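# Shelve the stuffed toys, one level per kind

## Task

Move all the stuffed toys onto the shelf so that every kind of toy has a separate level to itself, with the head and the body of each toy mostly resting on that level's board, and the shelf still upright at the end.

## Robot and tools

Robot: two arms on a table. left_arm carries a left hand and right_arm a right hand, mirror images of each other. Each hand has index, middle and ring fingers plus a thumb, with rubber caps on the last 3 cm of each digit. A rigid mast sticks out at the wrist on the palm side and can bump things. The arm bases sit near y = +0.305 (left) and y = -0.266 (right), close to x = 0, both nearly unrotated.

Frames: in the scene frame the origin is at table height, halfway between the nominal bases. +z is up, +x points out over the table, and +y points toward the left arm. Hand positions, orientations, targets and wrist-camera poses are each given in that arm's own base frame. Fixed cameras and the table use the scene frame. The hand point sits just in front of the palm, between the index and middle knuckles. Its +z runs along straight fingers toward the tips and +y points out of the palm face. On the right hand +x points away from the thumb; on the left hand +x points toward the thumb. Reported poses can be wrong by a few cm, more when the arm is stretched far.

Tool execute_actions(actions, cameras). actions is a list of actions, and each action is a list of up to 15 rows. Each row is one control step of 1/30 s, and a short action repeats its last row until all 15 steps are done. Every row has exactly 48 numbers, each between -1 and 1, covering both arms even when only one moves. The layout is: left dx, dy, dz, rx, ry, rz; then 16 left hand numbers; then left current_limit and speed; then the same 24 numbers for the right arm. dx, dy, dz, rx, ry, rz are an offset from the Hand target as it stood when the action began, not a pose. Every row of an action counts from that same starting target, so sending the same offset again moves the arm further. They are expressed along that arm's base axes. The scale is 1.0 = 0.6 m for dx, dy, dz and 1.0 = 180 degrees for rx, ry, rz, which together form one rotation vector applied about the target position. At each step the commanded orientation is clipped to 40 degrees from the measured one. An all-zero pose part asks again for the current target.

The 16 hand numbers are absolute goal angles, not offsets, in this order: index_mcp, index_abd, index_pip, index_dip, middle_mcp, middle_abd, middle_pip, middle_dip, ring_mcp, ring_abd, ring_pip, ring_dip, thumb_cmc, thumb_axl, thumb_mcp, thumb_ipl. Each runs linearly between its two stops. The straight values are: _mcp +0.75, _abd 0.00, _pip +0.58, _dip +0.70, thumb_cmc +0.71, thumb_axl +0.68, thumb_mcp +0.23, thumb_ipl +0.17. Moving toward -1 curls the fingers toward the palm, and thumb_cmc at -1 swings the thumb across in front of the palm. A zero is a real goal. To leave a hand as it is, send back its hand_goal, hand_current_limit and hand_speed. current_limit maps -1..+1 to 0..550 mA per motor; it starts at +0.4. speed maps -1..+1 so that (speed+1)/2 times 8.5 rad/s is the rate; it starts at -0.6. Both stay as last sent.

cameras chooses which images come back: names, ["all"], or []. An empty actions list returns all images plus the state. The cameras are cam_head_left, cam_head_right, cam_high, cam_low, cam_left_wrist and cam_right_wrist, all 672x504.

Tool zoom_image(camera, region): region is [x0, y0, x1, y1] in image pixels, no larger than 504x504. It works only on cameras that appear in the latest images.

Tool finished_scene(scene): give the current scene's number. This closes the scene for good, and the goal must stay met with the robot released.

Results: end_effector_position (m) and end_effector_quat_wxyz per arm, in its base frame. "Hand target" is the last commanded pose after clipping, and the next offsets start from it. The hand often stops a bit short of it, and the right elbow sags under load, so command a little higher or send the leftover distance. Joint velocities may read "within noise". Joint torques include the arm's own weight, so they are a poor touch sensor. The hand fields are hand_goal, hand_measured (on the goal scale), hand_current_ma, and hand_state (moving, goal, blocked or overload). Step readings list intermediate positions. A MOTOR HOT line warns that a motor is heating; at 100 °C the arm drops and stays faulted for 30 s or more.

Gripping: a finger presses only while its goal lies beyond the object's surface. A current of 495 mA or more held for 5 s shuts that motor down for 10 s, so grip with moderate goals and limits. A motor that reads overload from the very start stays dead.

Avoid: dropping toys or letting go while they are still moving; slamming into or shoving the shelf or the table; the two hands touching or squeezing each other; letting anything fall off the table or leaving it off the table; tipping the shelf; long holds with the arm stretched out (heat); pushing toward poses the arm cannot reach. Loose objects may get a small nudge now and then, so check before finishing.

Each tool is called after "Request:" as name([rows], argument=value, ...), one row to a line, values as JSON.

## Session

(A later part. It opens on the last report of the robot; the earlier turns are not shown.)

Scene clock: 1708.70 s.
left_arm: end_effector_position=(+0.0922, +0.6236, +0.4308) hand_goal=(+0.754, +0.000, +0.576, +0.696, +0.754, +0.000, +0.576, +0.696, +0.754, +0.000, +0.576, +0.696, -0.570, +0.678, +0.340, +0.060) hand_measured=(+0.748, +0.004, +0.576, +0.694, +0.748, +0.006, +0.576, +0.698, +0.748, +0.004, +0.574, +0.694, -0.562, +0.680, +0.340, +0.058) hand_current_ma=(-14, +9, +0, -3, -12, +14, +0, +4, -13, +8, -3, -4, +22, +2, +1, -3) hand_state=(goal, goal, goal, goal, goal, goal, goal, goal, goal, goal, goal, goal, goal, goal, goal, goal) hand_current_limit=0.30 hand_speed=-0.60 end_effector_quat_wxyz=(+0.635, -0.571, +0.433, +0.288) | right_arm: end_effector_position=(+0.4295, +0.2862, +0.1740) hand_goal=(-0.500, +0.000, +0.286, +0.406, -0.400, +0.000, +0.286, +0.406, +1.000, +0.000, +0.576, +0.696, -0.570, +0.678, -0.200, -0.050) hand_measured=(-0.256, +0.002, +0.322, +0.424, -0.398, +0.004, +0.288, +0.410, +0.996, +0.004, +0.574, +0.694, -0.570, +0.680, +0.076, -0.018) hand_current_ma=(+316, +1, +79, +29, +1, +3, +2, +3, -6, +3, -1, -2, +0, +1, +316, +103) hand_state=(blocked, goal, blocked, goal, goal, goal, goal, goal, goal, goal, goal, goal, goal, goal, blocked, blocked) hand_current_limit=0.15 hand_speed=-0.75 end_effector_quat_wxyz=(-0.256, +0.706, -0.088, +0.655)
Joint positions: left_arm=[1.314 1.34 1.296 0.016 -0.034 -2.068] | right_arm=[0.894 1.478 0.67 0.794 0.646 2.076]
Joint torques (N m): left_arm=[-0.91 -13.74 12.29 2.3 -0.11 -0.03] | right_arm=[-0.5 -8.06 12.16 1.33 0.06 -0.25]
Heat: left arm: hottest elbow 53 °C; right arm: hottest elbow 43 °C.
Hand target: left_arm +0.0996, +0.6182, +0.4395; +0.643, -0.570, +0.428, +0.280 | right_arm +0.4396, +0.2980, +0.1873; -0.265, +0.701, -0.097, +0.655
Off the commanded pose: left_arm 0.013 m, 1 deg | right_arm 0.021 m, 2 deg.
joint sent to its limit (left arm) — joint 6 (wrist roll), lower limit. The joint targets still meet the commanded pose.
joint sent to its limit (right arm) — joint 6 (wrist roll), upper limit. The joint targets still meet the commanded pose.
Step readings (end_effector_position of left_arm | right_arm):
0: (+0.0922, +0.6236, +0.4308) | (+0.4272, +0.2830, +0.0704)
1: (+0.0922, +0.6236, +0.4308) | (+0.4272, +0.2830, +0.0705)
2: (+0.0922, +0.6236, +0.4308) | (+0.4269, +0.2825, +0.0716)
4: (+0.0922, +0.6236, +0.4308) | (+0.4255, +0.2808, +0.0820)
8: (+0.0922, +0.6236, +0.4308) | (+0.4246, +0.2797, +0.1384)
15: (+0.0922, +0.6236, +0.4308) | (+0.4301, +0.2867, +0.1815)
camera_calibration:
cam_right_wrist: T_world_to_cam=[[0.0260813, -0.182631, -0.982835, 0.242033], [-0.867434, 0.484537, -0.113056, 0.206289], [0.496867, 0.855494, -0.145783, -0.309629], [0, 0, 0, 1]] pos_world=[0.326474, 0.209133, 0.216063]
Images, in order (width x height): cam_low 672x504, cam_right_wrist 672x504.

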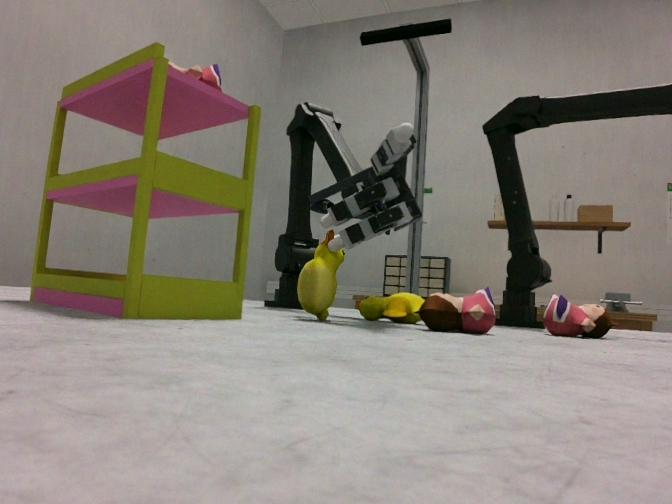

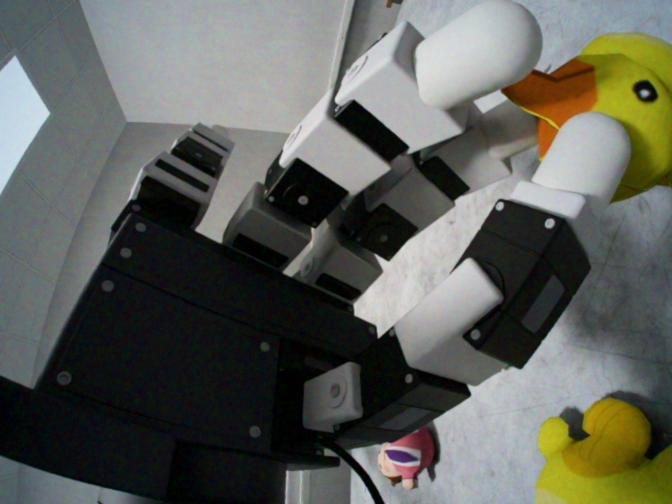

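Request:
execute_actions([
  [[0,0,0,0,0,0,0.754,0,0.576,0.696,0.754,0,0.576,0.696,0.754,0,0.576,0.696,-0.571,0.678,0.34,0.06,0.3,-0.6,-0.015,0.065,-0.06,0,0,0,-0.5,0,0.286,0.406,-0.4,0,0.286,0.406,1,0,0.576,0.696,-0.57,0.678,-0.2,-0.05,-0.2,-0.75]],
  [[0,0,0,0,0,0,0.754,0,0.576,0.696,0.754,0,0.576,0.696,0.754,0,0.576,0.696,-0.571,0.678,0.34,0.06,0.3,-0.6,-0.022,0.095,-0.08,0,0,0,-0.5,0,0.286,0.406,-0.4,0,0.286,0.406,1,0,0.576,0.696,-0.57,0.678,-0.2,-0.05,-0.2,-0.75]],
], cameras=["cam_right_wrist","cam_low"])

Request:
zoom_image(camera="cam_low", region=[240, 180, 460, 340])

Scene clock: 1741.03 s.
left_arm: end_effector_position=(+0.0922, +0.6236, +0.4308) hand_goal=(+0.754, +0.000, +0.576, +0.696, +0.754, +0.000, +0.576, +0.696, +0.754, +0.000, +0.576, +0.696, -0.570, +0.678, +0.340, +0.060) hand_measured=(+0.748, +0.004, +0.576, +0.694, +0.748, +0.006, +0.576, +0.698, +0.748, +0.004, +0.574, +0.694, -0.562, +0.680, +0.340, +0.058) hand_current_ma=(-14, +9, +0, -3, -12, +14, +0, +4, -13, +8, -3, -4, +22, +2, +1, -3) hand_state=(goal, goal, goal, goal, goal, goal, goal, goal, goal, goal, goal, goal, goal, goal, goal, goal) hand_current_limit=0.30 hand_speed=-0.60 end_effector_quat_wxyz=(+0.635, -0.571, +0.433, +0.288) | right_arm: end_effector_position=(+0.4045, +0.3765, +0.0820) hand_goal=(-0.500, +0.000, +0.286, +0.406, -0.400, +0.000, +0.286, +0.406, +1.000, +0.000, +0.576, +0.696, -0.570, +0.678, -0.200, -0.050) hand_measured=(-0.256, +0.014, +0.324, +0.424, -0.400, +0.004, +0.288, +0.410, +0.994, +0.004, +0.574, +0.694, -0.572, +0.678, +0.058, -0.024) hand_current_ma=(+220, +18, +81, +30, +1, +3, +2, +3, -6, +3, -1, -2, -1, +0, +220, +73) hand_state=(blocked, goal, blocked, goal, goal, goal, goal, goal, goal, goal, goal, goal, goal, goal, blocked, blocked) hand_current_limit=-0.20 hand_speed=-0.75 end_effector_quat_wxyz=(-0.238, +0.719, -0.072, +0.648)
Joint positions: left_arm=[1.314 1.34 1.296 0.016 -0.034 -2.068] | right_arm=[1.062 1.83 0.803 0.961 0.808 2.07]
Joint torques (N m): left_arm=[-1.03 -14.04 12.4 2.37 -0.11 -0.03] | right_arm=[-1.32 -11.4 10.41 2.43 0.14 -0.22]
Heat: left arm: hottest elbow 53 °C; right arm: hottest elbow 44 °C.
Hand target: left_arm +0.0996, +0.6182, +0.4395; +0.643, -0.570, +0.428, +0.280 | right_arm +0.4176, +0.3939, +0.1034; -0.265, +0.701, -0.097, +0.655
Off the commanded pose: left_arm 0.013 m, 1 deg | right_arm 0.030 m, 5 deg.
joint sent to its limit (left arm) — joint 6 (wrist roll), lower limit. The joint targets still meet the commanded pose.
joint sent to its limit (right arm) — joint 6 (wrist roll), upper limit. The joint targets still meet the commanded pose.
Step readings (end_effector_position of left_arm | right_arm):
0: (+0.0922, +0.6236, +0.4308) | (+0.4294, +0.2861, +0.1738)
1: (+0.0922, +0.6236, +0.4308) | (+0.4294, +0.2859, +0.1736)
2: (+0.0922, +0.6236, +0.4308) | (+0.4285, +0.2860, +0.1723)
4: (+0.0922, +0.6236, +0.4308) | (+0.4274, +0.2898, +0.1659)
8: (+0.0922, +0.6236, +0.4308) | (+0.4214, +0.3149, +0.1450)
15: (+0.0922, +0.6236, +0.4308) | (+0.4179, +0.3263, +0.1365)
16: (+0.0922, +0.6236, +0.4308) | (+0.4180, +0.3257, +0.1360)
17: (+0.0922, +0.6236, +0.4308) | (+0.4174, +0.3259, +0.1354)
19: (+0.0922, +0.6236, +0.4308) | (+0.4172, +0.3319, +0.1290)
23: (+0.0922, +0.6236, +0.4308) | (+0.4084, +0.3621, +0.0947)
30: (+0.0922, +0.6236, +0.4308) | (+0.4030, +0.3745, +0.0798)
camera_calibration:
cam_right_wrist: T_world_to_cam=[[0.00582049, -0.233802, -0.972267, 0.195381], [-0.872805, 0.473328, -0.119046, 0.137365], [0.488034, 0.849292, -0.201308, -0.377474], [0, 0, 0, 1]] pos_world=[0.302976, 0.301247, 0.130326]
Images, in order (width x height): cam_low 672x504, cam_right_wrist 672x504.

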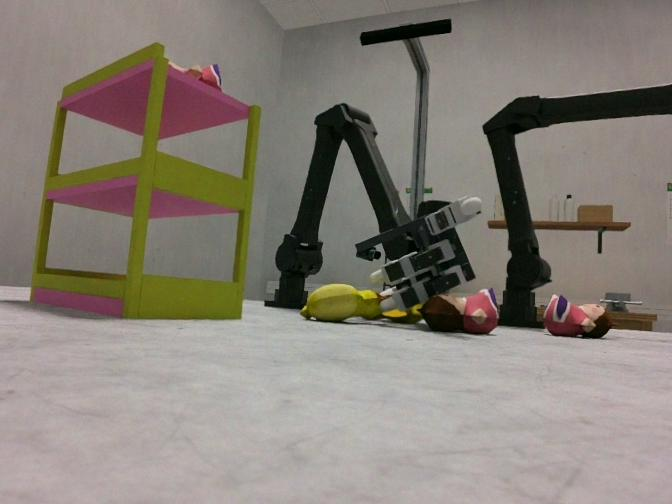

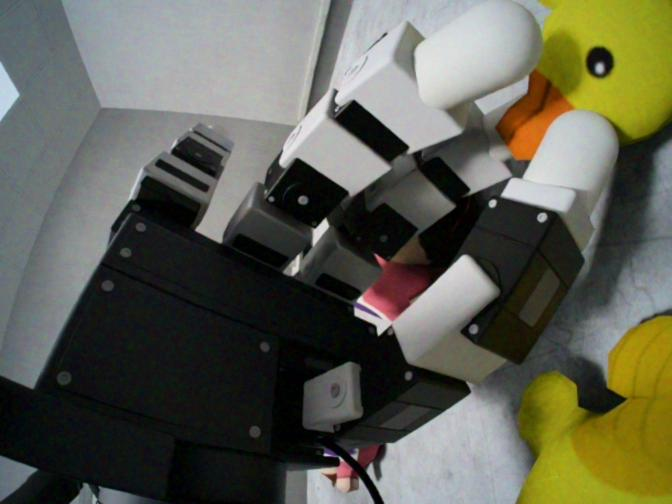

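Scaled by 2.291 from the camera's 672x504 image, which has a finer 960x720 frame.

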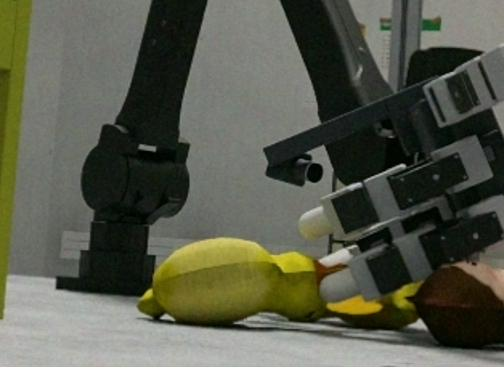

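Request:
execute_actions([
  [[0,0,0,0,0,0,0.754,0,0.576,0.696,0.754,0,0.576,0.696,0.754,0,0.576,0.696,-0.571,0.678,0.34,0.06,0.3,-0.6,0,0.01,-0.013,0,0,0,-0.3,0,0.32,0.44,-0.3,0,0.32,0.44,1,0,0.576,0.696,-0.57,0.678,0.1,0.03,0,-0.8]],
  [[0,0,0,0,0,0,0.754,0,0.576,0.696,0.754,0,0.576,0.696,0.754,0,0.576,0.696,-0.571,0.678,0.34,0.06,0.3,-0.6,0,0,0,0,0,0,-0.04,0,0.358,0.478,-0.04,0,0.358,0.478,1,0,0.576,0.696,-0.57,0.678,0.38,0.06,0,-0.8]],
  [[0,0,0,0,0,0,0.754,0,0.576,0.696,0.754,0,0.576,0.696,0.754,0,0.576,0.696,-0.571,0.678,0.34,0.06,0.3,-0.6,-0.11,0.0,0.17,0,0,0,-0.04,0,0.358,0.478,-0.04,0,0.358,0.478,1,0,0.576,0.696,-0.57,0.678,0.38,0.06,0,-0.8]],
], cameras=["cam_right_wrist","cam_head_left","cam_head_right"])

Request:
zoom_image(camera="cam_head_left", region=[200, 150, 400, 300])

Request:
zoom_image(camera="cam_head_right", region=[200, 150, 400, 300])

Scene clock: 1753.57 s.
left_arm: end_effector_position=(+0.0922, +0.6236, +0.4308) hand_goal=(+0.754, +0.000, +0.576, +0.696, +0.754, +0.000, +0.576, +0.696, +0.754, +0.000, +0.576, +0.696, -0.570, +0.678, +0.340, +0.060) hand_measured=(+0.748, +0.004, +0.576, +0.694, +0.748, +0.006, +0.576, +0.698, +0.748, +0.004, +0.574, +0.694, -0.562, +0.680, +0.340, +0.058) hand_current_ma=(-14, +9, +0, -3, -12, +14, +0, +4, -13, +8, -3, -4, +22, +2, +1, -3) hand_state=(goal, goal, goal, goal, goal, goal, goal, goal, goal, goal, goal, goal, goal, goal, goal, goal) hand_current_limit=0.30 hand_speed=-0.60 end_effector_quat_wxyz=(+0.635, -0.571, +0.433, +0.288) | right_arm: end_effector_position=(+0.3479, +0.3917, +0.1878) hand_goal=(-0.040, +0.000, +0.358, +0.478, -0.040, +0.000, +0.358, +0.478, +1.000, +0.000, +0.576, +0.696, -0.570, +0.678, +0.380, +0.060) hand_measured=(-0.046, +0.008, +0.354, +0.474, -0.044, +0.004, +0.356, +0.474, +0.994, +0.004, +0.574, +0.694, -0.562, +0.678, +0.378, +0.058) hand_current_ma=(-7, +9, -3, -3, -4, +3, -2, -3, -8, +3, -1, -2, +11, +0, -3, -3) hand_state=(goal, goal, goal, goal, goal, goal, goal, goal, goal, goal, goal, goal, goal, goal, goal, goal) hand_current_limit=0.00 hand_speed=-0.80 end_effector_quat_wxyz=(-0.257, +0.703, -0.086, +0.657)
Joint positions: left_arm=[1.314 1.34 1.296 0.016 -0.034 -2.068] | right_arm=[1.192 1.567 0.818 0.742 0.942 2.07]
Joint torques (N m): left_arm=[-0.56 -14.1 12.26 2.4 -0.11 0] | right_arm=[-0.79 -9.29 10.97 1.17 0.13 -0.18]
Heat: left arm: hottest elbow 52 °C; right arm: hottest elbow 44 °C.
Hand target: left_arm +0.0996, +0.6182, +0.4395; +0.643, -0.570, +0.428, +0.280 | right_arm +0.3515, +0.4000, +0.1975; -0.265, +0.701, -0.097, +0.655
Off the commanded pose: left_arm 0.013 m, 1 deg | right_arm 0.013 m, 2 deg.
joint sent to its limit (left arm) — joint 6 (wrist roll), lower limit. The joint targets still meet the commanded pose.
joint sent to its limit (right arm) — joint 6 (wrist roll), upper limit. The joint targets still meet the commanded pose.
Step readings (end_effector_position of left_arm | right_arm):
0: (+0.0922, +0.6236, +0.4308) | (+0.4045, +0.3765, +0.0820)
1: (+0.0922, +0.6236, +0.4308) | (+0.4046, +0.3765, +0.0821)
2: (+0.0922, +0.6236, +0.4308) | (+0.4046, +0.3765, +0.0822)
4: (+0.0922, +0.6236, +0.4308) | (+0.4051, +0.3771, +0.0827)
8: (+0.0922, +0.6236, +0.4308) | (+0.4071, +0.3805, +0.0819)
15: (+0.0922, +0.6236, +0.4308) | (+0.4075, +0.3810, +0.0814)
16: (+0.0922, +0.6236, +0.4308) | (+0.4075, +0.3810, +0.0814)
17: (+0.0922, +0.6236, +0.4308) | (+0.4075, +0.3809, +0.0814)
19: (+0.0922, +0.6236, +0.4308) | (+0.4075, +0.3809, +0.0814)
23: (+0.0922, +0.6236, +0.4308) | (+0.4075, +0.3809, +0.0814)
30: (+0.0922, +0.6236, +0.4308) | (+0.4075, +0.3809, +0.0814)
31: (+0.0922, +0.6236, +0.4308) | (+0.4073, +0.3807, +0.0814)
32: (+0.0922, +0.6236, +0.4308) | (+0.4054, +0.3783, +0.0832)
34: (+0.0922, +0.6236, +0.4308) | (+0.3970, +0.3763, +0.0946)
38: (+0.0922, +0.6236, +0.4308) | (+0.3698, +0.3895, +0.1550)
45: (+0.0922, +0.6236, +0.4308) | (+0.3480, +0.3926, +0.1988)
camera_calibration:
cam_right_wrist: T_world_to_cam=[[0.034076, -0.182767, -0.982566, 0.274208], [-0.867644, 0.482526, -0.119845, 0.088018], [0.496017, 0.856601, -0.142134, -0.358149], [0, 0, 0, 1]] pos_world=[0.244672, 0.314436, 0.229071]
Images, in order (width x height): cam_head_left 672x504, cam_head_right 672x504, cam_right_wrist 672x504.

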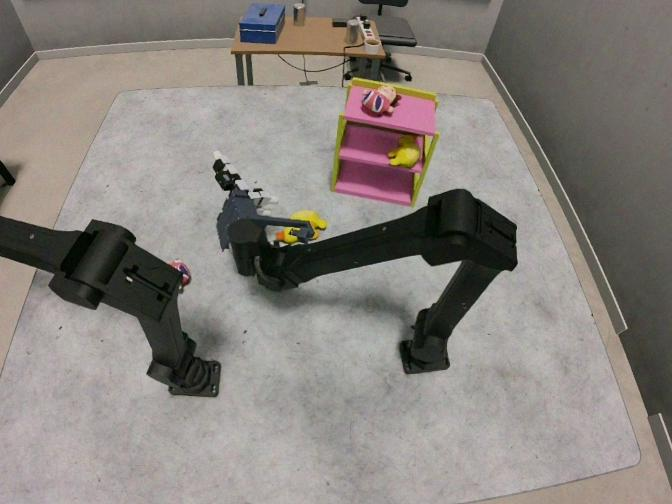

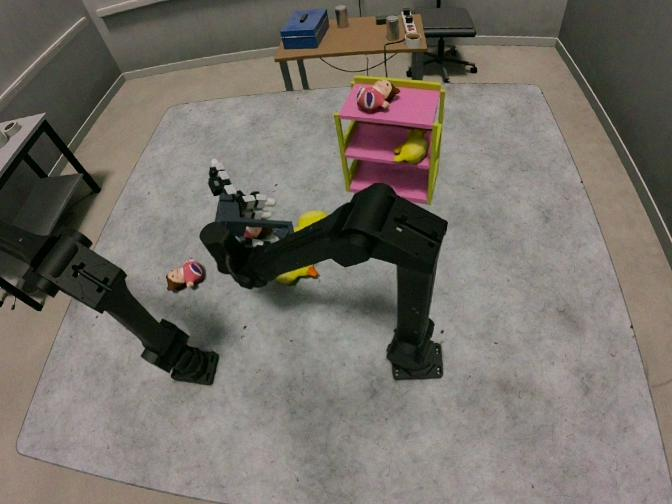

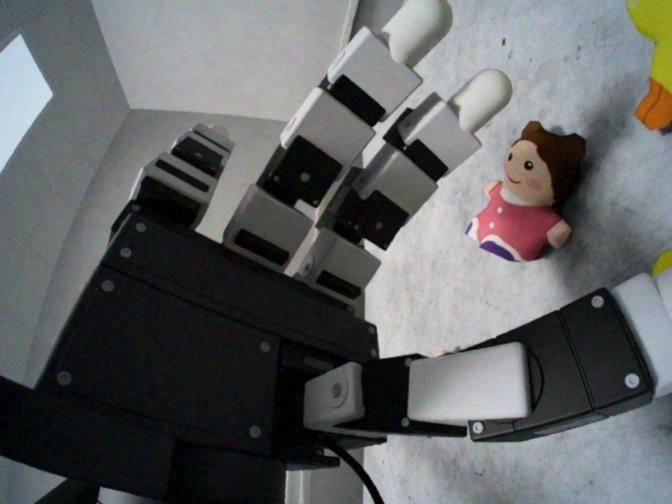

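Scaled by 2.520 from the camera's 672x504 image, which has a finer 960x720 frame.

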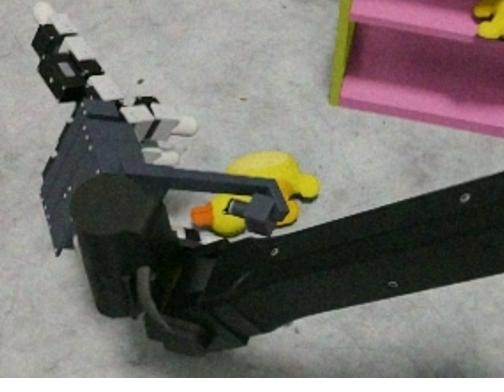

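Scaled by 2.520 from the camera's 672x504 image, which has a finer 960x720 frame.

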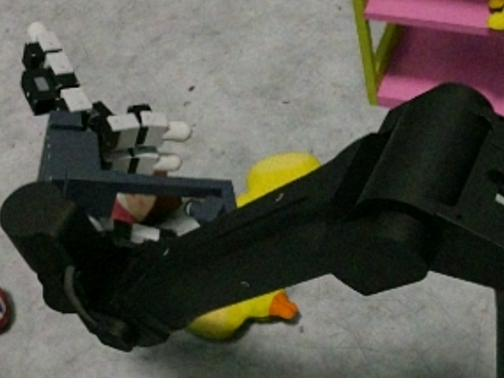

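Request:
execute_actions([
  [[0,0,0,0,0,0,0.754,0,0.576,0.696,0.754,0,0.576,0.696,0.754,0,0.576,0.696,-0.571,0.678,0.34,0.06,0.3,-0.6,0.134,-0.065,-0.08,0,0,0.03,-0.04,0,0.358,0.478,-0.04,0,0.358,0.478,1,0,0.576,0.696,-0.57,0.678,0.38,0.06,0,-0.8]],
], cameras=["cam_right_wrist"])

Scene clock: 1782.70 s.
left_arm: end_effector_position=(+0.0922, +0.6236, +0.4308) hand_goal=(+0.754, +0.000, +0.576, +0.696, +0.754, +0.000, +0.576, +0.696, +0.754, +0.000, +0.576, +0.696, -0.570, +0.678, +0.340, +0.060) hand_measured=(+0.748, +0.004, +0.576, +0.694, +0.748, +0.006, +0.576, +0.698, +0.748, +0.004, +0.574, +0.694, -0.562, +0.680, +0.340, +0.058) hand_current_ma=(-14, +9, +0, -3, -12, +14, +0, +4, -13, +8, -3, -4, +22, +2, +1, -3) hand_state=(goal, goal, goal, goal, goal, goal, goal, goal, goal, goal, goal, goal, goal, goal, goal, goal) hand_current_limit=0.30 hand_speed=-0.60 end_effector_quat_wxyz=(+0.635, -0.571, +0.433, +0.288) | right_arm: end_effector_position=(+0.4315, +0.3549, +0.1443) hand_goal=(-0.040, +0.000, +0.358, +0.478, -0.040, +0.000, +0.358, +0.478, +1.000, +0.000, +0.576, +0.696, -0.570, +0.678, +0.380, +0.060) hand_measured=(-0.044, +0.008, +0.354, +0.474, -0.042, +0.004, +0.356, +0.474, +0.994, +0.004, +0.574, +0.694, -0.562, +0.678, +0.378, +0.058) hand_current_ma=(-3, +8, -3, -3, -3, +3, -2, -3, -6, +3, -1, -2, +11, +0, -1, -2) hand_state=(goal, goal, goal, goal, goal, goal, goal, goal, goal, goal, goal, goal, goal, goal, goal, goal) hand_current_limit=0.00 hand_speed=-0.80 end_effector_quat_wxyz=(-0.280, +0.711, -0.055, +0.643)
Joint positions: left_arm=[1.314 1.34 1.296 0.016 -0.034 -2.068] | right_arm=[0.969 1.647 0.769 0.858 0.637 2.071]
Joint torques (N m): left_arm=[-0.97 -14.27 12.29 2.22 -0.11 0] | right_arm=[-0.21 -9.76 8.25 2.52 -0.13 -0.18]
Heat: left arm: hottest elbow 52 °C; right arm: hottest elbow 45 °C.
Hand target: left_arm +0.0996, +0.6182, +0.4395; +0.643, -0.570, +0.428, +0.280 | right_arm +0.4320, +0.3609, +0.1496; -0.295, +0.705, -0.064, +0.642
Off the commanded pose: left_arm 0.013 m, 1 deg | right_arm 0.008 m, 2 deg.
joint sent to its limit (left arm) — joint 6 (wrist roll), lower limit. The joint targets still meet the commanded pose.
joint sent to its limit (right arm) — joint 6 (wrist roll), upper limit. The joint targets still meet the commanded pose.
Step readings (end_effector_position of left_arm | right_arm):
0: (+0.0922, +0.6236, +0.4308) | (+0.3479, +0.3917, +0.1878)
1: (+0.0922, +0.6236, +0.4308) | (+0.3483, +0.3924, +0.1878)
2: (+0.0922, +0.6236, +0.4308) | (+0.3519, +0.3976, +0.1875)
4: (+0.0922, +0.6236, +0.4308) | (+0.3667, +0.4022, +0.1853)
8: (+0.0922, +0.6236, +0.4308) | (+0.4096, +0.3690, +0.1680)
15: (+0.0922, +0.6236, +0.4308) | (+0.4329, +0.3513, +0.1437)
camera_calibration:
cam_right_wrist: T_world_to_cam=[[0.0388641, -0.189589, -0.981094, 0.222046], [-0.905451, 0.408623, -0.114831, 0.215053], [0.422668, 0.892795, -0.155782, -0.353612], [0, 0, 0, 1]] pos_world=[0.335551, 0.269925, 0.187457]
Images, in order (width x height): cam_right_wrist 672x504.

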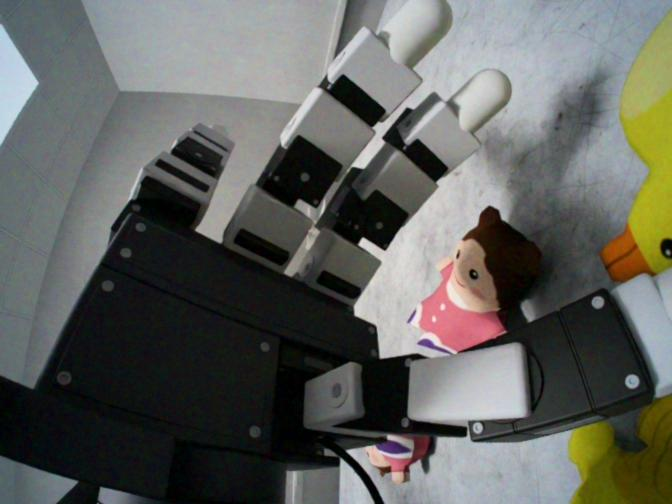

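Request:
execute_actions([
  [[0,0,0,0,0,0,0.754,0,0.576,0.696,0.754,0,0.576,0.696,0.754,0,0.576,0.696,-0.571,0.678,0.34,0.06,0.3,-0.6,-0.02,-0.019,-0.07,0,0,0,-0.04,0,0.358,0.478,-0.04,0,0.358,0.478,1,0,0.576,0.696,-0.57,0.678,0.38,0.06,0,-0.8]],
], cameras=["cam_right_wrist"])

Scene clock: 1790.33 s.
left_arm: end_effector_position=(+0.0922, +0.6236, +0.4308) hand_goal=(+0.754, +0.000, +0.576, +0.696, +0.754, +0.000, +0.576, +0.696, +0.754, +0.000, +0.576, +0.696, -0.570, +0.678, +0.340, +0.060) hand_measured=(+0.748, +0.004, +0.576, +0.694, +0.748, +0.006, +0.576, +0.698, +0.748, +0.004, +0.574, +0.694, -0.562, +0.680, +0.340, +0.058) hand_current_ma=(-14, +9, +0, -3, -12, +14, +0, +4, -13, +8, -3, -4, +22, +2, +1, -3) hand_state=(goal, goal, goal, goal, goal, goal, goal, goal, goal, goal, goal, goal, goal, goal, goal, goal) hand_current_limit=0.30 hand_speed=-0.60 end_effector_quat_wxyz=(+0.635, -0.571, +0.433, +0.288) | right_arm: end_effector_position=(+0.4223, +0.3459, +0.1036) hand_goal=(-0.040, +0.000, +0.358, +0.478, -0.040, +0.000, +0.358, +0.478, +1.000, +0.000, +0.576, +0.696, -0.570, +0.678, +0.380, +0.060) hand_measured=(-0.044, +0.008, +0.354, +0.474, -0.042, +0.004, +0.356, +0.474, +0.994, +0.004, +0.574, +0.694, -0.562, +0.678, +0.378, +0.058) hand_current_ma=(-3, +8, -3, -3, -3, +3, -2, -3, -6, +3, -1, -2, +11, +0, -1, -2) hand_state=(goal, goal, goal, goal, goal, goal, goal, goal, goal, goal, goal, goal, goal, goal, goal, goal) hand_current_limit=0.00 hand_speed=-0.80 end_effector_quat_wxyz=(-0.282, +0.710, -0.055, +0.643)
Joint positions: left_arm=[1.314 1.34 1.296 0.016 -0.034 -2.068] | right_arm=[0.974 1.732 0.71 1.006 0.638 2.071]
Joint torques (N m): left_arm=[-0.97 -13.51 12.38 2.19 -0.13 -0.02] | right_arm=[0.03 -10.05 6.6 2.67 0.17 -0.19]
Heat: left arm: hottest elbow 52 °C; right arm: hottest elbow 44 °C.
Hand target: left_arm +0.0996, +0.6182, +0.4395; +0.643, -0.570, +0.428, +0.280 | right_arm +0.4200, +0.3496, +0.1078; -0.295, +0.704, -0.064, +0.642
Off the commanded pose: left_arm 0.013 m, 1 deg | right_arm 0.006 m, 2 deg.
joint sent to its limit (left arm) — joint 6 (wrist roll), lower limit. The joint targets still meet the commanded pose.
joint sent to its limit (right arm) — joint 6 (wrist roll), upper limit. The joint targets still meet the commanded pose.
Step readings (end_effector_position of left_arm | right_arm):
0: (+0.0922, +0.6236, +0.4308) | (+0.4315, +0.3549, +0.1443)
1: (+0.0922, +0.6236, +0.4308) | (+0.4316, +0.3550, +0.1446)
2: (+0.0922, +0.6236, +0.4308) | (+0.4317, +0.3551, +0.1448)
4: (+0.0922, +0.6236, +0.4308) | (+0.4309, +0.3548, +0.1426)
8: (+0.0922, +0.6236, +0.4308) | (+0.4255, +0.3489, +0.1210)
15: (+0.0922, +0.6236, +0.4308) | (+0.4220, +0.3454, +0.1021)
camera_calibration:
cam_right_wrist: T_world_to_cam=[[0.0419505, -0.186024, -0.981649, 0.178323], [-0.906763, 0.405487, -0.11559, 0.207409], [0.419548, 0.894973, -0.151669, -0.347896], [0, 0, 0, 1]] pos_world=[0.326549, 0.260428, 0.14626]
Images, in order (width x height): cam_right_wrist 672x504.

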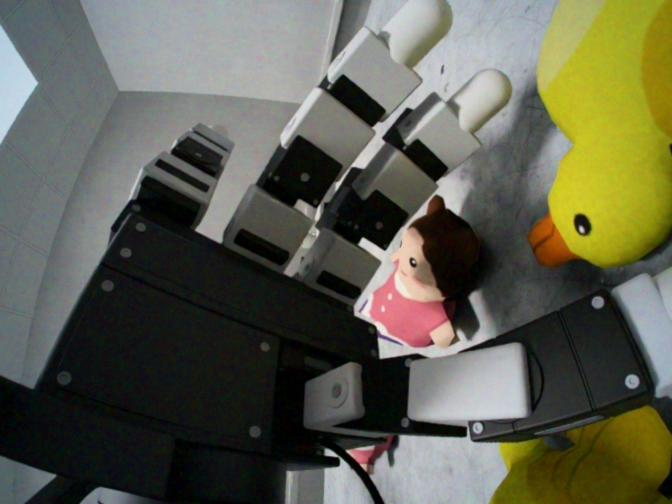

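Request:
execute_actions([
  [[0,0,0,0,0,0,0.754,0,0.576,0.696,0.754,0,0.576,0.696,0.754,0,0.576,0.696,-0.571,0.678,0.34,0.06,0.3,-0.6,-0.004,-0.004,-0.055,0,0,0,-0.04,0,0.358,0.478,-0.04,0,0.358,0.478,1,0,0.576,0.696,-0.57,0.678,0.38,0.06,0,-0.8]],
], cameras=["cam_right_wrist"])

Scene clock: 1795.40 s.
left_arm: end_effector_position=(+0.0922, +0.6236, +0.4308) hand_goal=(+0.754, +0.000, +0.576, +0.696, +0.754, +0.000, +0.576, +0.696, +0.754, +0.000, +0.576, +0.696, -0.570, +0.678, +0.340, +0.060) hand_measured=(+0.748, +0.004, +0.576, +0.694, +0.748, +0.006, +0.576, +0.698, +0.748, +0.004, +0.574, +0.694, -0.562, +0.680, +0.340, +0.058) hand_current_ma=(-14, +9, +0, -3, -12, +14, +0, +4, -13, +8, -3, -4, +22, +2, +1, -3) hand_state=(goal, goal, goal, goal, goal, goal, goal, goal, goal, goal, goal, goal, goal, goal, goal, goal) hand_current_limit=0.30 hand_speed=-0.60 end_effector_quat_wxyz=(+0.635, -0.571, +0.433, +0.288) | right_arm: end_effector_position=(+0.4200, +0.3440, +0.0713) hand_goal=(-0.040, +0.000, +0.358, +0.478, -0.040, +0.000, +0.358, +0.478, +1.000, +0.000, +0.576, +0.696, -0.570, +0.678, +0.380, +0.060) hand_measured=(-0.044, +0.008, +0.354, +0.474, -0.042, +0.004, +0.356, +0.474, +0.994, +0.004, +0.574, +0.694, -0.562, +0.678, +0.378, +0.058) hand_current_ma=(-3, +8, -3, -3, -3, +3, -2, -3, -6, +3, -1, -2, +11, +0, -1, -2) hand_state=(goal, goal, goal, goal, goal, goal, goal, goal, goal, goal, goal, goal, goal, goal, goal, goal) hand_current_limit=0.00 hand_speed=-0.80 end_effector_quat_wxyz=(-0.283, +0.709, -0.055, +0.643)
Joint positions: left_arm=[1.314 1.34 1.296 0.016 -0.034 -2.068] | right_arm=[0.976 1.824 0.695 1.114 0.639 2.071]
Joint torques (N m): left_arm=[-0.73 -13.92 12.37 2.33 -0.1 -0.04] | right_arm=[-0.26 -10.7 5.72 2.67 0.14 -0.21]
Heat: left arm: hottest elbow 52 °C; right arm: hottest elbow 43 °C.
Hand target: left_arm +0.0996, +0.6182, +0.4395; +0.643, -0.570, +0.428, +0.280 | right_arm +0.4175, +0.3473, +0.0747; -0.295, +0.704, -0.064, +0.642
Off the commanded pose: left_arm 0.013 m, 1 deg | right_arm 0.005 m, 2 deg.
joint sent to its limit (left arm) — joint 6 (wrist roll), lower limit. The joint targets still meet the commanded pose.
joint sent to its limit (right arm) — joint 6 (wrist roll), upper limit. The joint targets still meet the commanded pose.
Step readings (end_effector_position of left_arm | right_arm):
0: (+0.0922, +0.6236, +0.4308) | (+0.4223, +0.3459, +0.1036)
1: (+0.0922, +0.6236, +0.4308) | (+0.4224, +0.3460, +0.1038)
2: (+0.0922, +0.6236, +0.4308) | (+0.4227, +0.3463, +0.1042)
4: (+0.0922, +0.6236, +0.4308) | (+0.4235, +0.3479, +0.1027)
8: (+0.0922, +0.6236, +0.4308) | (+0.4224, +0.3472, +0.0855)
15: (+0.0922, +0.6236, +0.4308) | (+0.4198, +0.3436, +0.0703)
camera_calibration:
cam_right_wrist: T_world_to_cam=[[0.0431444, -0.18445, -0.981895, 0.145268], [-0.90676, 0.405378, -0.115994, 0.202389], [0.419433, 0.895347, -0.149762, -0.35023], [0, 0, 0, 1]] pos_world=[0.324149, 0.258328, 0.113662]
Images, in order (width x height): cam_right_wrist 672x504.

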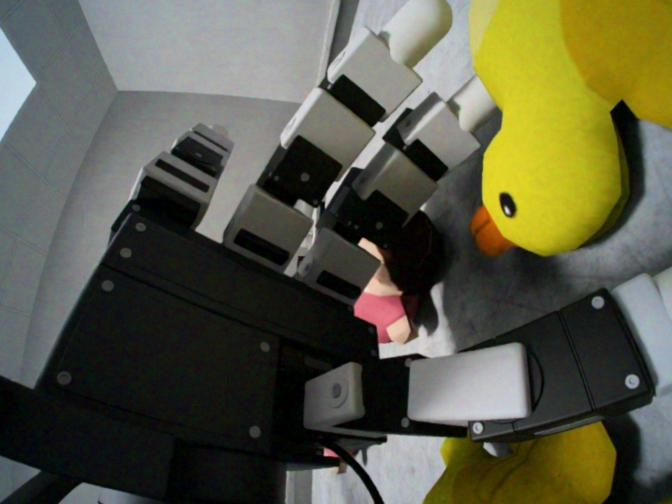

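Same picture as the good first grasp. Close.

Request:
execute_actions([
  [[0,0,0,0,0,0,0.754,0,0.576,0.696,0.754,0,0.576,0.696,0.754,0,0.576,0.696,-0.571,0.678,0.34,0.06,0.3,-0.6,0.0,0,0,0,0,0,-0.3,0,0.286,0.406,-0.25,0,0.286,0.406,1,0,0.576,0.696,-0.57,0.678,0.1,0.02,0,-0.75]],
  [[0,0,0,0,0,0,0.754,0,0.576,0.696,0.754,0,0.576,0.696,0.754,0,0.576,0.696,-0.571,0.678,0.34,0.06,0.3,-0.6,0,0,0,0,0,0,-0.5,0,0.286,0.406,-0.4,0,0.286,0.406,1,0,0.576,0.696,-0.57,0.678,-0.2,-0.05,0,-0.75]],
  [[0,0,0,0,0,0,0.754,0,0.576,0.696,0.754,0,0.576,0.696,0.754,0,0.576,0.696,-0.571,0.678,0.34,0.06,0.3,-0.6,0,0,0,0,0,0,-0.5,0,0.286,0.406,-0.4,0,0.286,0.406,1,0,0.576,0.696,-0.57,0.678,-0.2,-0.05,0.15,-0.75]],
  [[0,0,0,0,0,0,0.754,0,0.576,0.696,0.754,0,0.576,0.696,0.754,0,0.576,0.696,-0.571,0.678,0.34,0.06,0.3,-0.6,0,0,0.17,0,0,0,-0.5,0,0.286,0.406,-0.4,0,0.286,0.406,1,0,0.576,0.696,-0.57,0.678,-0.2,-0.05,0.15,-0.75]],
], cameras=["cam_right_wrist","cam_low"])

Request:
zoom_image(camera="cam_low", region=[260, 160, 480, 340])

Scene clock: 1805.87 s.
left_arm: end_effector_position=(+0.0922, +0.6236, +0.4308) hand_goal=(+0.754, +0.000, +0.576, +0.696, +0.754, +0.000, +0.576, +0.696, +0.754, +0.000, +0.576, +0.696, -0.570, +0.678, +0.340, +0.060) hand_measured=(+0.748, +0.004, +0.576, +0.694, +0.748, +0.006, +0.576, +0.698, +0.748, +0.004, +0.574, +0.694, -0.562, +0.680, +0.340, +0.058) hand_current_ma=(-14, +9, +0, -3, -12, +14, +0, +4, -13, +8, -3, -4, +22, +2, +1, -3) hand_state=(goal, goal, goal, goal, goal, goal, goal, goal, goal, goal, goal, goal, goal, goal, goal, goal) hand_current_limit=0.30 hand_speed=-0.60 end_effector_quat_wxyz=(+0.635, -0.571, +0.433, +0.288) | right_arm: end_effector_position=(+0.4115, +0.3319, +0.1595) hand_goal=(-0.500, +0.000, +0.286, +0.406, -0.400, +0.000, +0.286, +0.406, +1.000, +0.000, +0.576, +0.696, -0.570, +0.678, -0.200, -0.050) hand_measured=(-0.322, +0.008, +0.326, +0.424, -0.398, +0.002, +0.288, +0.410, +0.994, +0.004, +0.574, +0.694, -0.530, +0.684, +0.226, -0.016) hand_current_ma=(+316, +7, +91, +33, +1, +0, +2, +3, -6, +3, -1, -2, +93, +8, +316, +104) hand_state=(blocked, goal, blocked, goal, goal, goal, goal, goal, goal, goal, goal, goal, blocked, goal, blocked, blocked) hand_current_limit=0.15 hand_speed=-0.75 end_effector_quat_wxyz=(-0.281, +0.712, -0.055, +0.641)
Joint positions: left_arm=[1.314 1.34 1.296 0.016 -0.034 -2.068] | right_arm=[0.976 1.541 0.695 0.821 0.641 2.076]
Joint torques (N m): left_arm=[-0.97 -13.92 12.45 2.26 -0.11 -0.02] | right_arm=[0.03 -8.94 11.62 1.33 0.15 -0.24]
Heat: left arm: hottest elbow 52 °C; right arm: hottest elbow 42 °C.
Hand target: left_arm +0.0996, +0.6182, +0.4395; +0.643, -0.570, +0.428, +0.280 | right_arm +0.4176, +0.3472, +0.1768; -0.295, +0.704, -0.064, +0.642
Off the commanded pose: left_arm 0.013 m, 1 deg | right_arm 0.024 m, 2 deg.
joint sent to its limit (left arm) — joint 6 (wrist roll), lower limit. The joint targets still meet the commanded pose.
joint sent to its limit (right arm) — joint 6 (wrist roll), upper limit. The joint targets still meet the commanded pose.
Step readings (end_effector_position of left_arm | right_arm):
0: (+0.0922, +0.6236, +0.4308) | (+0.4200, +0.3440, +0.0713)
1: (+0.0922, +0.6236, +0.4308) | (+0.4200, +0.3440, +0.0713)
2: (+0.0922, +0.6236, +0.4308) | (+0.4200, +0.3440, +0.0713)
4: (+0.0922, +0.6236, +0.4308) | (+0.4200, +0.3440, +0.0713)
8: (+0.0922, +0.6236, +0.4308) | (+0.4200, +0.3440, +0.0716)
15: (+0.0922, +0.6236, +0.4308) | (+0.4199, +0.3441, +0.0717)
16: (+0.0922, +0.6236, +0.4308) | (+0.4199, +0.3441, +0.0717)
17: (+0.0922, +0.6236, +0.4308) | (+0.4199, +0.3441, +0.0717)
19: (+0.0922, +0.6236, +0.4308) | (+0.4199, +0.3441, +0.0717)
23: (+0.0922, +0.6236, +0.4308) | (+0.4199, +0.3441, +0.0717)
30: (+0.0922, +0.6236, +0.4308) | (+0.4199, +0.3441, +0.0717)
31: (+0.0922, +0.6236, +0.4308) | (+0.4199, +0.3441, +0.0717)
32: (+0.0922, +0.6236, +0.4308) | (+0.4199, +0.3441, +0.0717)
34: (+0.0922, +0.6236, +0.4308) | (+0.4199, +0.3441, +0.0717)
38: (+0.0922, +0.6236, +0.4308) | (+0.4200, +0.3442, +0.0719)
45: (+0.0922, +0.6236, +0.4308) | (+0.4200, +0.3442, +0.0720)
46: (+0.0922, +0.6236, +0.4308) | (+0.4200, +0.3443, +0.0724)
47: (+0.0922, +0.6236, +0.4308) | (+0.4198, +0.3439, +0.0737)
49: (+0.0922, +0.6236, +0.4308) | (+0.4187, +0.3423, +0.0849)
53: (+0.0922, +0.6236, +0.4308) | (+0.4165, +0.3390, +0.1390)
60: (+0.0922, +0.6236, +0.4308) | (+0.4121, +0.3326, +0.1698)
camera_calibration:
cam_right_wrist: T_world_to_cam=[[0.0356155, -0.188973, -0.981336, 0.234518], [-0.907288, 0.405587, -0.111031, 0.209163], [0.418999, 0.894309, -0.157008, -0.32108], [0, 0, 0, 1]] pos_world=[0.315951, 0.246628, 0.202953]
Images, in order (width x height): cam_low 672x504, cam_right_wrist 672x504.

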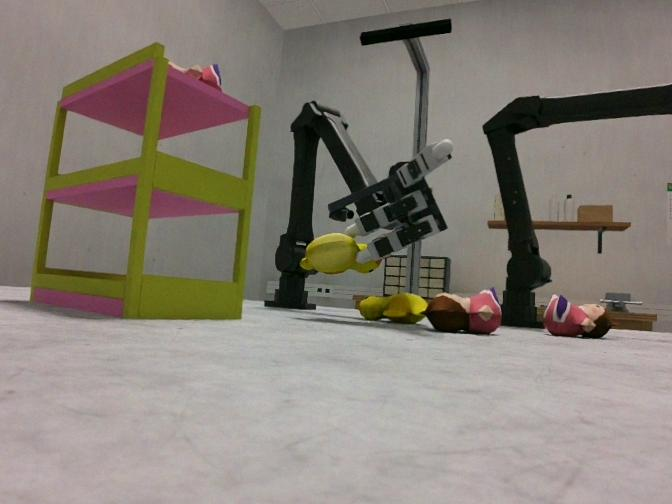

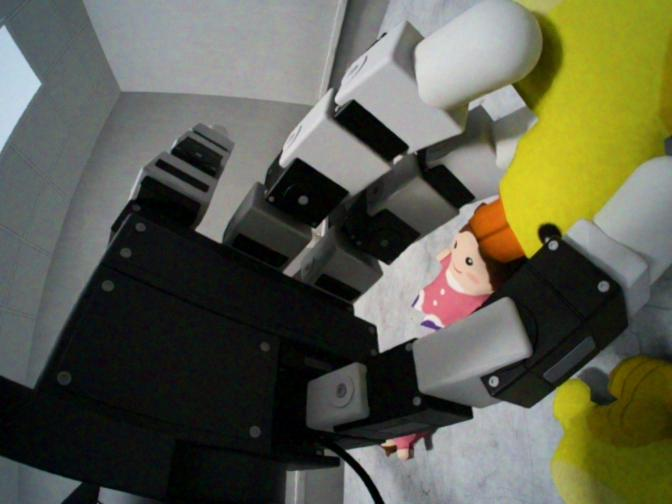

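Scaled by 2.291 from the camera's 672x504 image, which has a finer 960x720 frame.

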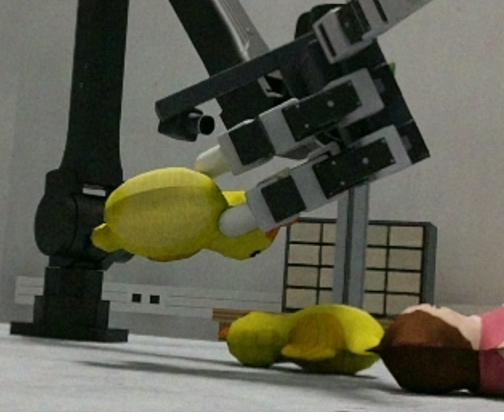

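Request:
execute_actions([
  [[0,0,0,0,0,0,0.754,0,0.576,0.696,0.754,0,0.576,0.696,0.754,0,0.576,0.696,-0.571,0.678,0.34,0.06,0.3,-0.6,-0.021,-0.095,0.189,0,0,0.06,-0.5,0,0.286,0.406,-0.4,0,0.286,0.406,1,0,0.576,0.696,-0.57,0.678,-0.2,-0.05,0.15,-0.75]],
  [[0,0,0,0,0,0,0.754,0,0.576,0.696,0.754,0,0.576,0.696,0.754,0,0.576,0.696,-0.571,0.678,0.34,0.06,0.3,-0.6,0.035,-0.167,0.025,0,0,0.055,-0.5,0,0.286,0.406,-0.4,0,0.286,0.406,1,0,0.576,0.696,-0.57,0.678,-0.2,-0.05,0.15,-0.75]],
], cameras=["cam_right_wrist","cam_low","cam_head_left","cam_head_right"])

Request:
zoom_image(camera="cam_head_left", region=[300, 70, 480, 220])

Request:
zoom_image(camera="cam_head_right", region=[300, 70, 480, 220])

Scene clock: 1821.07 s.
left_arm: end_effector_position=(+0.0922, +0.6236, +0.4308) hand_goal=(+0.754, +0.000, +0.576, +0.696, +0.754, +0.000, +0.576, +0.696, +0.754, +0.000, +0.576, +0.696, -0.570, +0.678, +0.340, +0.060) hand_measured=(+0.748, +0.004, +0.576, +0.694, +0.748, +0.006, +0.576, +0.698, +0.748, +0.004, +0.574, +0.694, -0.562, +0.680, +0.340, +0.058) hand_current_ma=(-14, +9, +0, -3, -12, +14, +0, +4, -13, +8, -3, -4, +22, +2, +1, -3) hand_state=(goal, goal, goal, goal, goal, goal, goal, goal, goal, goal, goal, goal, goal, goal, goal, goal) hand_current_limit=0.30 hand_speed=-0.60 end_effector_quat_wxyz=(+0.635, -0.571, +0.433, +0.288) | right_arm: end_effector_position=(+0.4217, +0.1910, +0.2959) hand_goal=(-0.500, +0.000, +0.286, +0.406, -0.400, +0.000, +0.286, +0.406, +1.000, +0.000, +0.576, +0.696, -0.570, +0.678, -0.200, -0.050) hand_measured=(-0.322, +0.008, +0.328, +0.426, -0.400, +0.004, +0.288, +0.410, +0.994, +0.004, +0.574, +0.694, -0.534, +0.684, +0.222, -0.018) hand_current_ma=(+316, +10, +100, +37, +0, +2, +2, +3, -6, +4, -1, -2, +80, +8, +316, +104) hand_state=(blocked, goal, blocked, blocked, goal, goal, goal, goal, goal, goal, goal, goal, blocked, goal, blocked, blocked) hand_current_limit=0.15 hand_speed=-0.75 end_effector_quat_wxyz=(-0.400, +0.708, +0.070, +0.578)
Joint positions: left_arm=[1.314 1.34 1.296 0.016 -0.034 -2.068] | right_arm=[0.474 0.9 0.61 0.277 -0.23 2.076]
Joint torques (N m): left_arm=[-0.97 -14.15 12.44 2.03 -0.13 -0.02] | right_arm=[-1.61 -3.96 12.71 1.72 -0.14 -0.24]
Heat: left arm: hottest elbow 52 °C; right arm: hottest elbow 44 °C.
Hand target: left_arm +0.0996, +0.6182, +0.4395; +0.643, -0.570, +0.428, +0.280 | right_arm +0.4260, +0.1901, +0.3052; -0.406, +0.704, +0.064, +0.579
Off the commanded pose: left_arm 0.013 m, 1 deg | right_arm 0.010 m, 1 deg.
joint sent to its limit (left arm) — joint 6 (wrist roll), lower limit. The joint targets still meet the commanded pose.
joint sent to its limit (right arm) — joint 6 (wrist roll), upper limit. The joint targets still meet the commanded pose.
Step readings (end_effector_position of left_arm | right_arm):
0: (+0.0922, +0.6236, +0.4308) | (+0.4115, +0.3319, +0.1595)
1: (+0.0922, +0.6236, +0.4308) | (+0.4114, +0.3329, +0.1595)
2: (+0.0922, +0.6236, +0.4308) | (+0.4115, +0.3360, +0.1610)
4: (+0.0922, +0.6236, +0.4308) | (+0.4094, +0.3375, +0.1758)
8: (+0.0922, +0.6236, +0.4308) | (+0.4063, +0.3123, +0.2490)
15: (+0.0922, +0.6236, +0.4308) | (+0.3982, +0.2824, +0.2920)
16: (+0.0922, +0.6236, +0.4308) | (+0.3980, +0.2843, +0.2869)
17: (+0.0922, +0.6236, +0.4308) | (+0.3989, +0.2883, +0.2822)
19: (+0.0922, +0.6236, +0.4308) | (+0.4032, +0.2806, +0.2772)
23: (+0.0922, +0.6236, +0.4308) | (+0.4181, +0.2182, +0.2890)
30: (+0.0922, +0.6236, +0.4308) | (+0.4219, +0.1900, +0.3029)
camera_calibration:
cam_right_wrist: T_world_to_cam=[[0.0958101, -0.14459, -0.984842, 0.308626], [-0.993071, 0.0537571, -0.104503, 0.392224], [0.0680523, 0.98803, -0.138437, -0.0532799], [0, 0, 0, 1]] pos_world=[0.363563, 0.0761815, 0.337561]
Images, in order (width x height): cam_head_left 672x504, cam_head_right 672x504, cam_low 672x504, cam_right_wrist 672x504.

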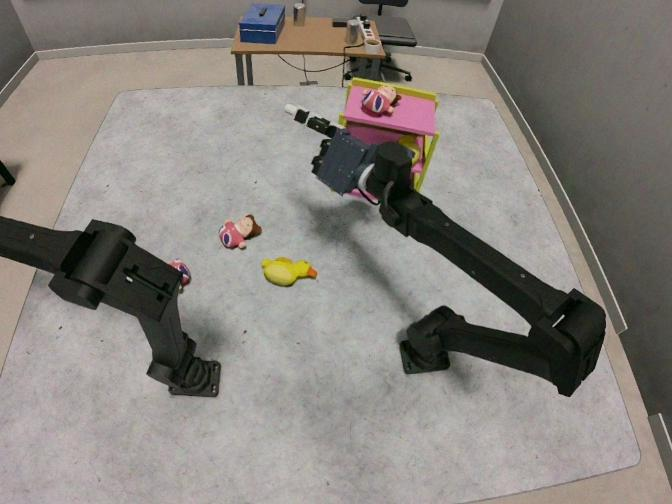

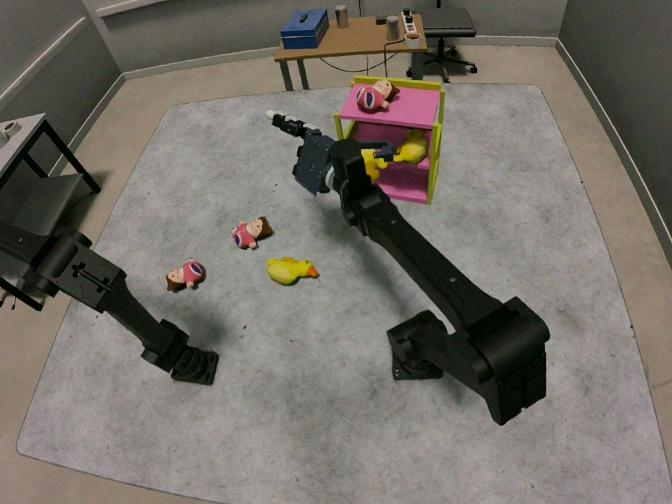

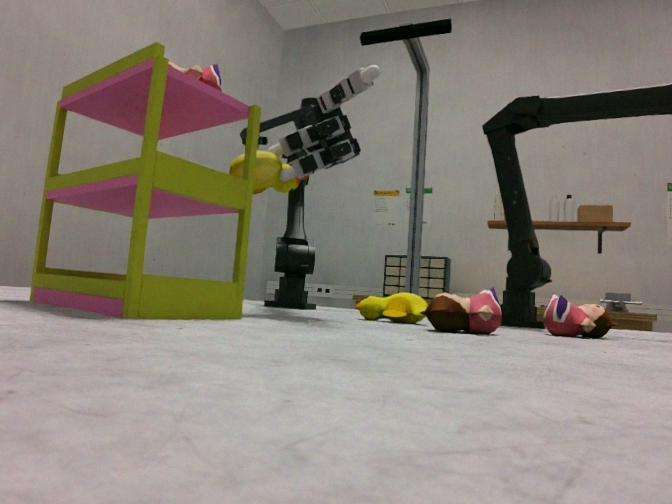

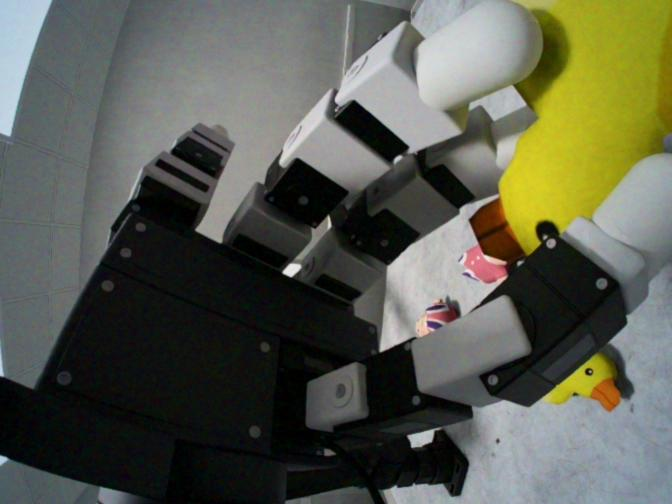

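Scaled by 2.800 from the camera's 672x504 image, which has a finer 960x720 frame.

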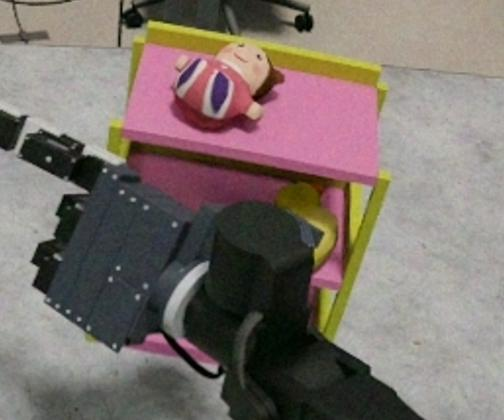

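Scaled by 2.800 from the camera's 672x504 image, which has a finer 960x720 frame.

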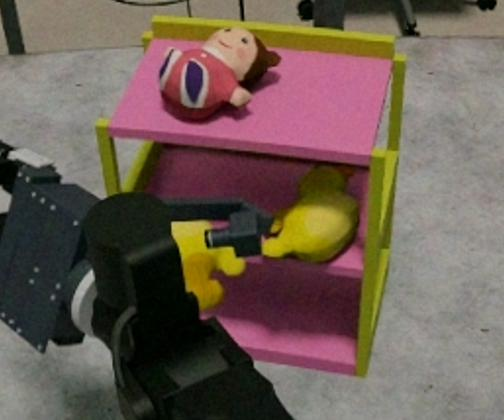

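Request:
execute_actions([
  [[0,0,0,0,0,0,0.754,0,0.576,0.696,0.754,0,0.576,0.696,0.754,0,0.576,0.696,-0.571,0.678,0.34,0.06,0.3,-0.6,0.0,0,-0.03,-0.0643,-0.053,0,-0.5,0,0.286,0.406,-0.4,0,0.286,0.406,1,0,0.576,0.696,-0.57,0.678,-0.2,-0.05,0.15,-0.75]],
], cameras=["cam_low"])

Request:
zoom_image(camera="cam_low", region=[150, 50, 400, 230])

Scene clock: 1844.13 s.
left_arm: end_effector_position=(+0.0922, +0.6236, +0.4308) hand_goal=(+0.754, +0.000, +0.576, +0.696, +0.754, +0.000, +0.576, +0.696, +0.754, +0.000, +0.576, +0.696, -0.570, +0.678, +0.340, +0.060) hand_measured=(+0.748, +0.004, +0.576, +0.694, +0.748, +0.006, +0.576, +0.698, +0.748, +0.004, +0.574, +0.694, -0.562, +0.680, +0.340, +0.058) hand_current_ma=(-14, +9, +0, -3, -12, +14, +0, +4, -13, +8, -3, -4, +22, +2, +1, -3) hand_state=(goal, goal, goal, goal, goal, goal, goal, goal, goal, goal, goal, goal, goal, goal, goal, goal) hand_current_limit=0.30 hand_speed=-0.60 end_effector_quat_wxyz=(+0.635, -0.571, +0.433, +0.288) | right_arm: end_effector_position=(+0.4252, +0.1880, +0.2809) hand_goal=(-0.500, +0.000, +0.286, +0.406, -0.400, +0.000, +0.286, +0.406, +1.000, +0.000, +0.576, +0.696, -0.570, +0.678, -0.200, -0.050) hand_measured=(-0.322, +0.008, +0.328, +0.426, -0.400, +0.004, +0.288, +0.410, +0.994, +0.004, +0.574, +0.694, -0.534, +0.684, +0.222, -0.018) hand_current_ma=(+316, +10, +100, +37, +0, +2, +2, +3, -6, +4, -1, -2, +80, +8, +316, +104) hand_state=(blocked, goal, blocked, blocked, goal, goal, goal, goal, goal, goal, goal, goal, blocked, goal, blocked, blocked) hand_current_limit=0.15 hand_speed=-0.75 end_effector_quat_wxyz=(-0.328, +0.702, +0.148, +0.614)
Joint positions: left_arm=[1.314 1.34 1.296 0.016 -0.034 -2.068] | right_arm=[0.505 0.932 0.554 0.348 -0.193 1.848]
Joint torques (N m): left_arm=[-0.62 -13.68 12.45 2.21 -0.1 -0.03] | right_arm=[-0.09 -4.25 10.63 3.15 0.15 -0.49]
Heat: left arm: hottest elbow 52 °C; right arm: hottest elbow 46 °C.
Hand target: left_arm +0.0996, +0.6182, +0.4395; +0.643, -0.570, +0.428, +0.280 | right_arm +0.4260, +0.1899, +0.2871; -0.326, +0.691, +0.155, +0.626
Off the commanded pose: left_arm 0.013 m, 1 deg | right_arm 0.007 m, 2 deg.
joint sent to its limit (left arm) — joint 6 (wrist roll), lower limit. The joint targets still meet the commanded pose.
Step readings (end_effector_position of left_arm | right_arm):
0: (+0.0922, +0.6236, +0.4308) | (+0.4218, +0.1909, +0.2959)
1: (+0.0922, +0.6236, +0.4308) | (+0.4219, +0.1908, +0.2960)
2: (+0.0922, +0.6236, +0.4308) | (+0.4224, +0.1900, +0.2963)
4: (+0.0922, +0.6236, +0.4308) | (+0.4239, +0.1884, +0.2964)
8: (+0.0922, +0.6236, +0.4308) | (+0.4230, +0.1887, +0.2866)
15: (+0.0922, +0.6236, +0.4308) | (+0.4239, +0.1886, +0.2765)
Images, in order (width x height): cam_low 672x504.

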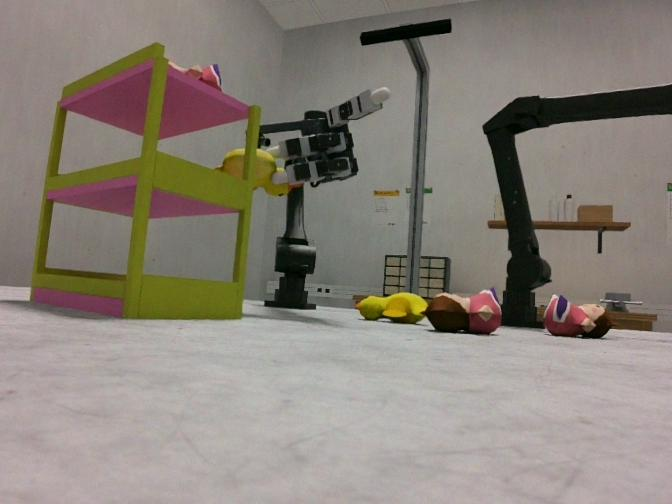

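Scaled by 2.016 from the camera's 672x504 image, which has a finer 960x720 frame.

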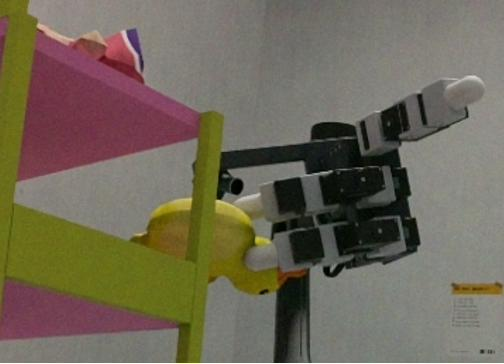

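Request:
execute_actions([
  [[0,0,0,0,0,0,0.754,0,0.576,0.696,0.754,0,0.576,0.696,0.754,0,0.576,0.696,-0.571,0.678,0.34,0.06,0.3,-0.6,0.13,-0.038,0.0,0,0,0,-0.5,0,0.286,0.406,-0.4,0,0.286,0.406,1,0,0.576,0.696,-0.57,0.678,-0.2,-0.05,0.15,-0.75]],
])

Scene clock: 1853.00 s.
left_arm: end_effector_position=(+0.0922, +0.6236, +0.4308) hand_goal=(+0.754, +0.000, +0.576, +0.696, +0.754, +0.000, +0.576, +0.696, +0.754, +0.000, +0.576, +0.696, -0.570, +0.678, +0.340, +0.060) hand_measured=(+0.748, +0.004, +0.576, +0.694, +0.748, +0.006, +0.576, +0.698, +0.748, +0.004, +0.574, +0.694, -0.562, +0.680, +0.340, +0.058) hand_current_ma=(-14, +9, +0, -3, -12, +14, +0, +4, -13, +8, -3, -4, +22, +2, +1, -3) hand_state=(goal, goal, goal, goal, goal, goal, goal, goal, goal, goal, goal, goal, goal, goal, goal, goal) hand_current_limit=0.30 hand_speed=-0.60 end_effector_quat_wxyz=(+0.635, -0.571, +0.433, +0.288) | right_arm: end_effector_position=(+0.4788, +0.1566, +0.2318) hand_goal=(-0.500, +0.000, +0.286, +0.406, -0.400, +0.000, +0.286, +0.406, +1.000, +0.000, +0.576, +0.696, -0.570, +0.678, -0.200, -0.050) hand_measured=(-0.322, +0.008, +0.330, +0.428, -0.400, +0.004, +0.288, +0.410, +0.996, +0.004, +0.574, +0.694, -0.534, +0.684, +0.218, -0.018) hand_current_ma=(+316, +10, +104, +39, +0, +2, +2, +3, -5, +4, -1, -2, +79, +8, +316, +103) hand_state=(blocked, goal, blocked, blocked, goal, goal, goal, goal, goal, goal, goal, goal, blocked, goal, blocked, blocked) hand_current_limit=0.15 hand_speed=-0.75 end_effector_quat_wxyz=(-0.322, +0.730, +0.143, +0.586)
Joint positions: left_arm=[1.314 1.34 1.296 0.016 -0.034 -2.068] | right_arm=[0.338 1.122 0.586 0.422 -0.356 1.841]
Joint torques (N m): left_arm=[-0.91 -13.92 12.34 2.3 -0.13 -0.06] | right_arm=[-0.5 -6.48 16.02 2.99 -0.17 -0.42]
Heat: left arm: hottest elbow 52 °C; right arm: hottest elbow 46 °C.
Hand target: left_arm +0.0996, +0.6182, +0.4395; +0.643, -0.570, +0.428, +0.280 | right_arm +0.5039, +0.1673, +0.2870; -0.326, +0.691, +0.155, +0.626
Off the commanded pose: left_arm 0.013 m, 1 deg | right_arm 0.062 m, 7 deg.
joint sent to its limit (left arm) — joint 6 (wrist roll), lower limit. The joint targets still meet the commanded pose.
Step readings (end_effector_position of left_arm | right_arm):
0: (+0.0922, +0.6236, +0.4308) | (+0.4252, +0.1880, +0.2810)
1: (+0.0922, +0.6236, +0.4308) | (+0.4252, +0.1886, +0.2808)
2: (+0.0922, +0.6236, +0.4308) | (+0.4264, +0.1903, +0.2803)
4: (+0.0922, +0.6236, +0.4308) | (+0.4359, +0.1874, +0.2724)
8: (+0.0922, +0.6236, +0.4308) | (+0.4633, +0.1590, +0.2354)
15: (+0.0922, +0.6236, +0.4308) | (+0.4728, +0.1541, +0.2173)


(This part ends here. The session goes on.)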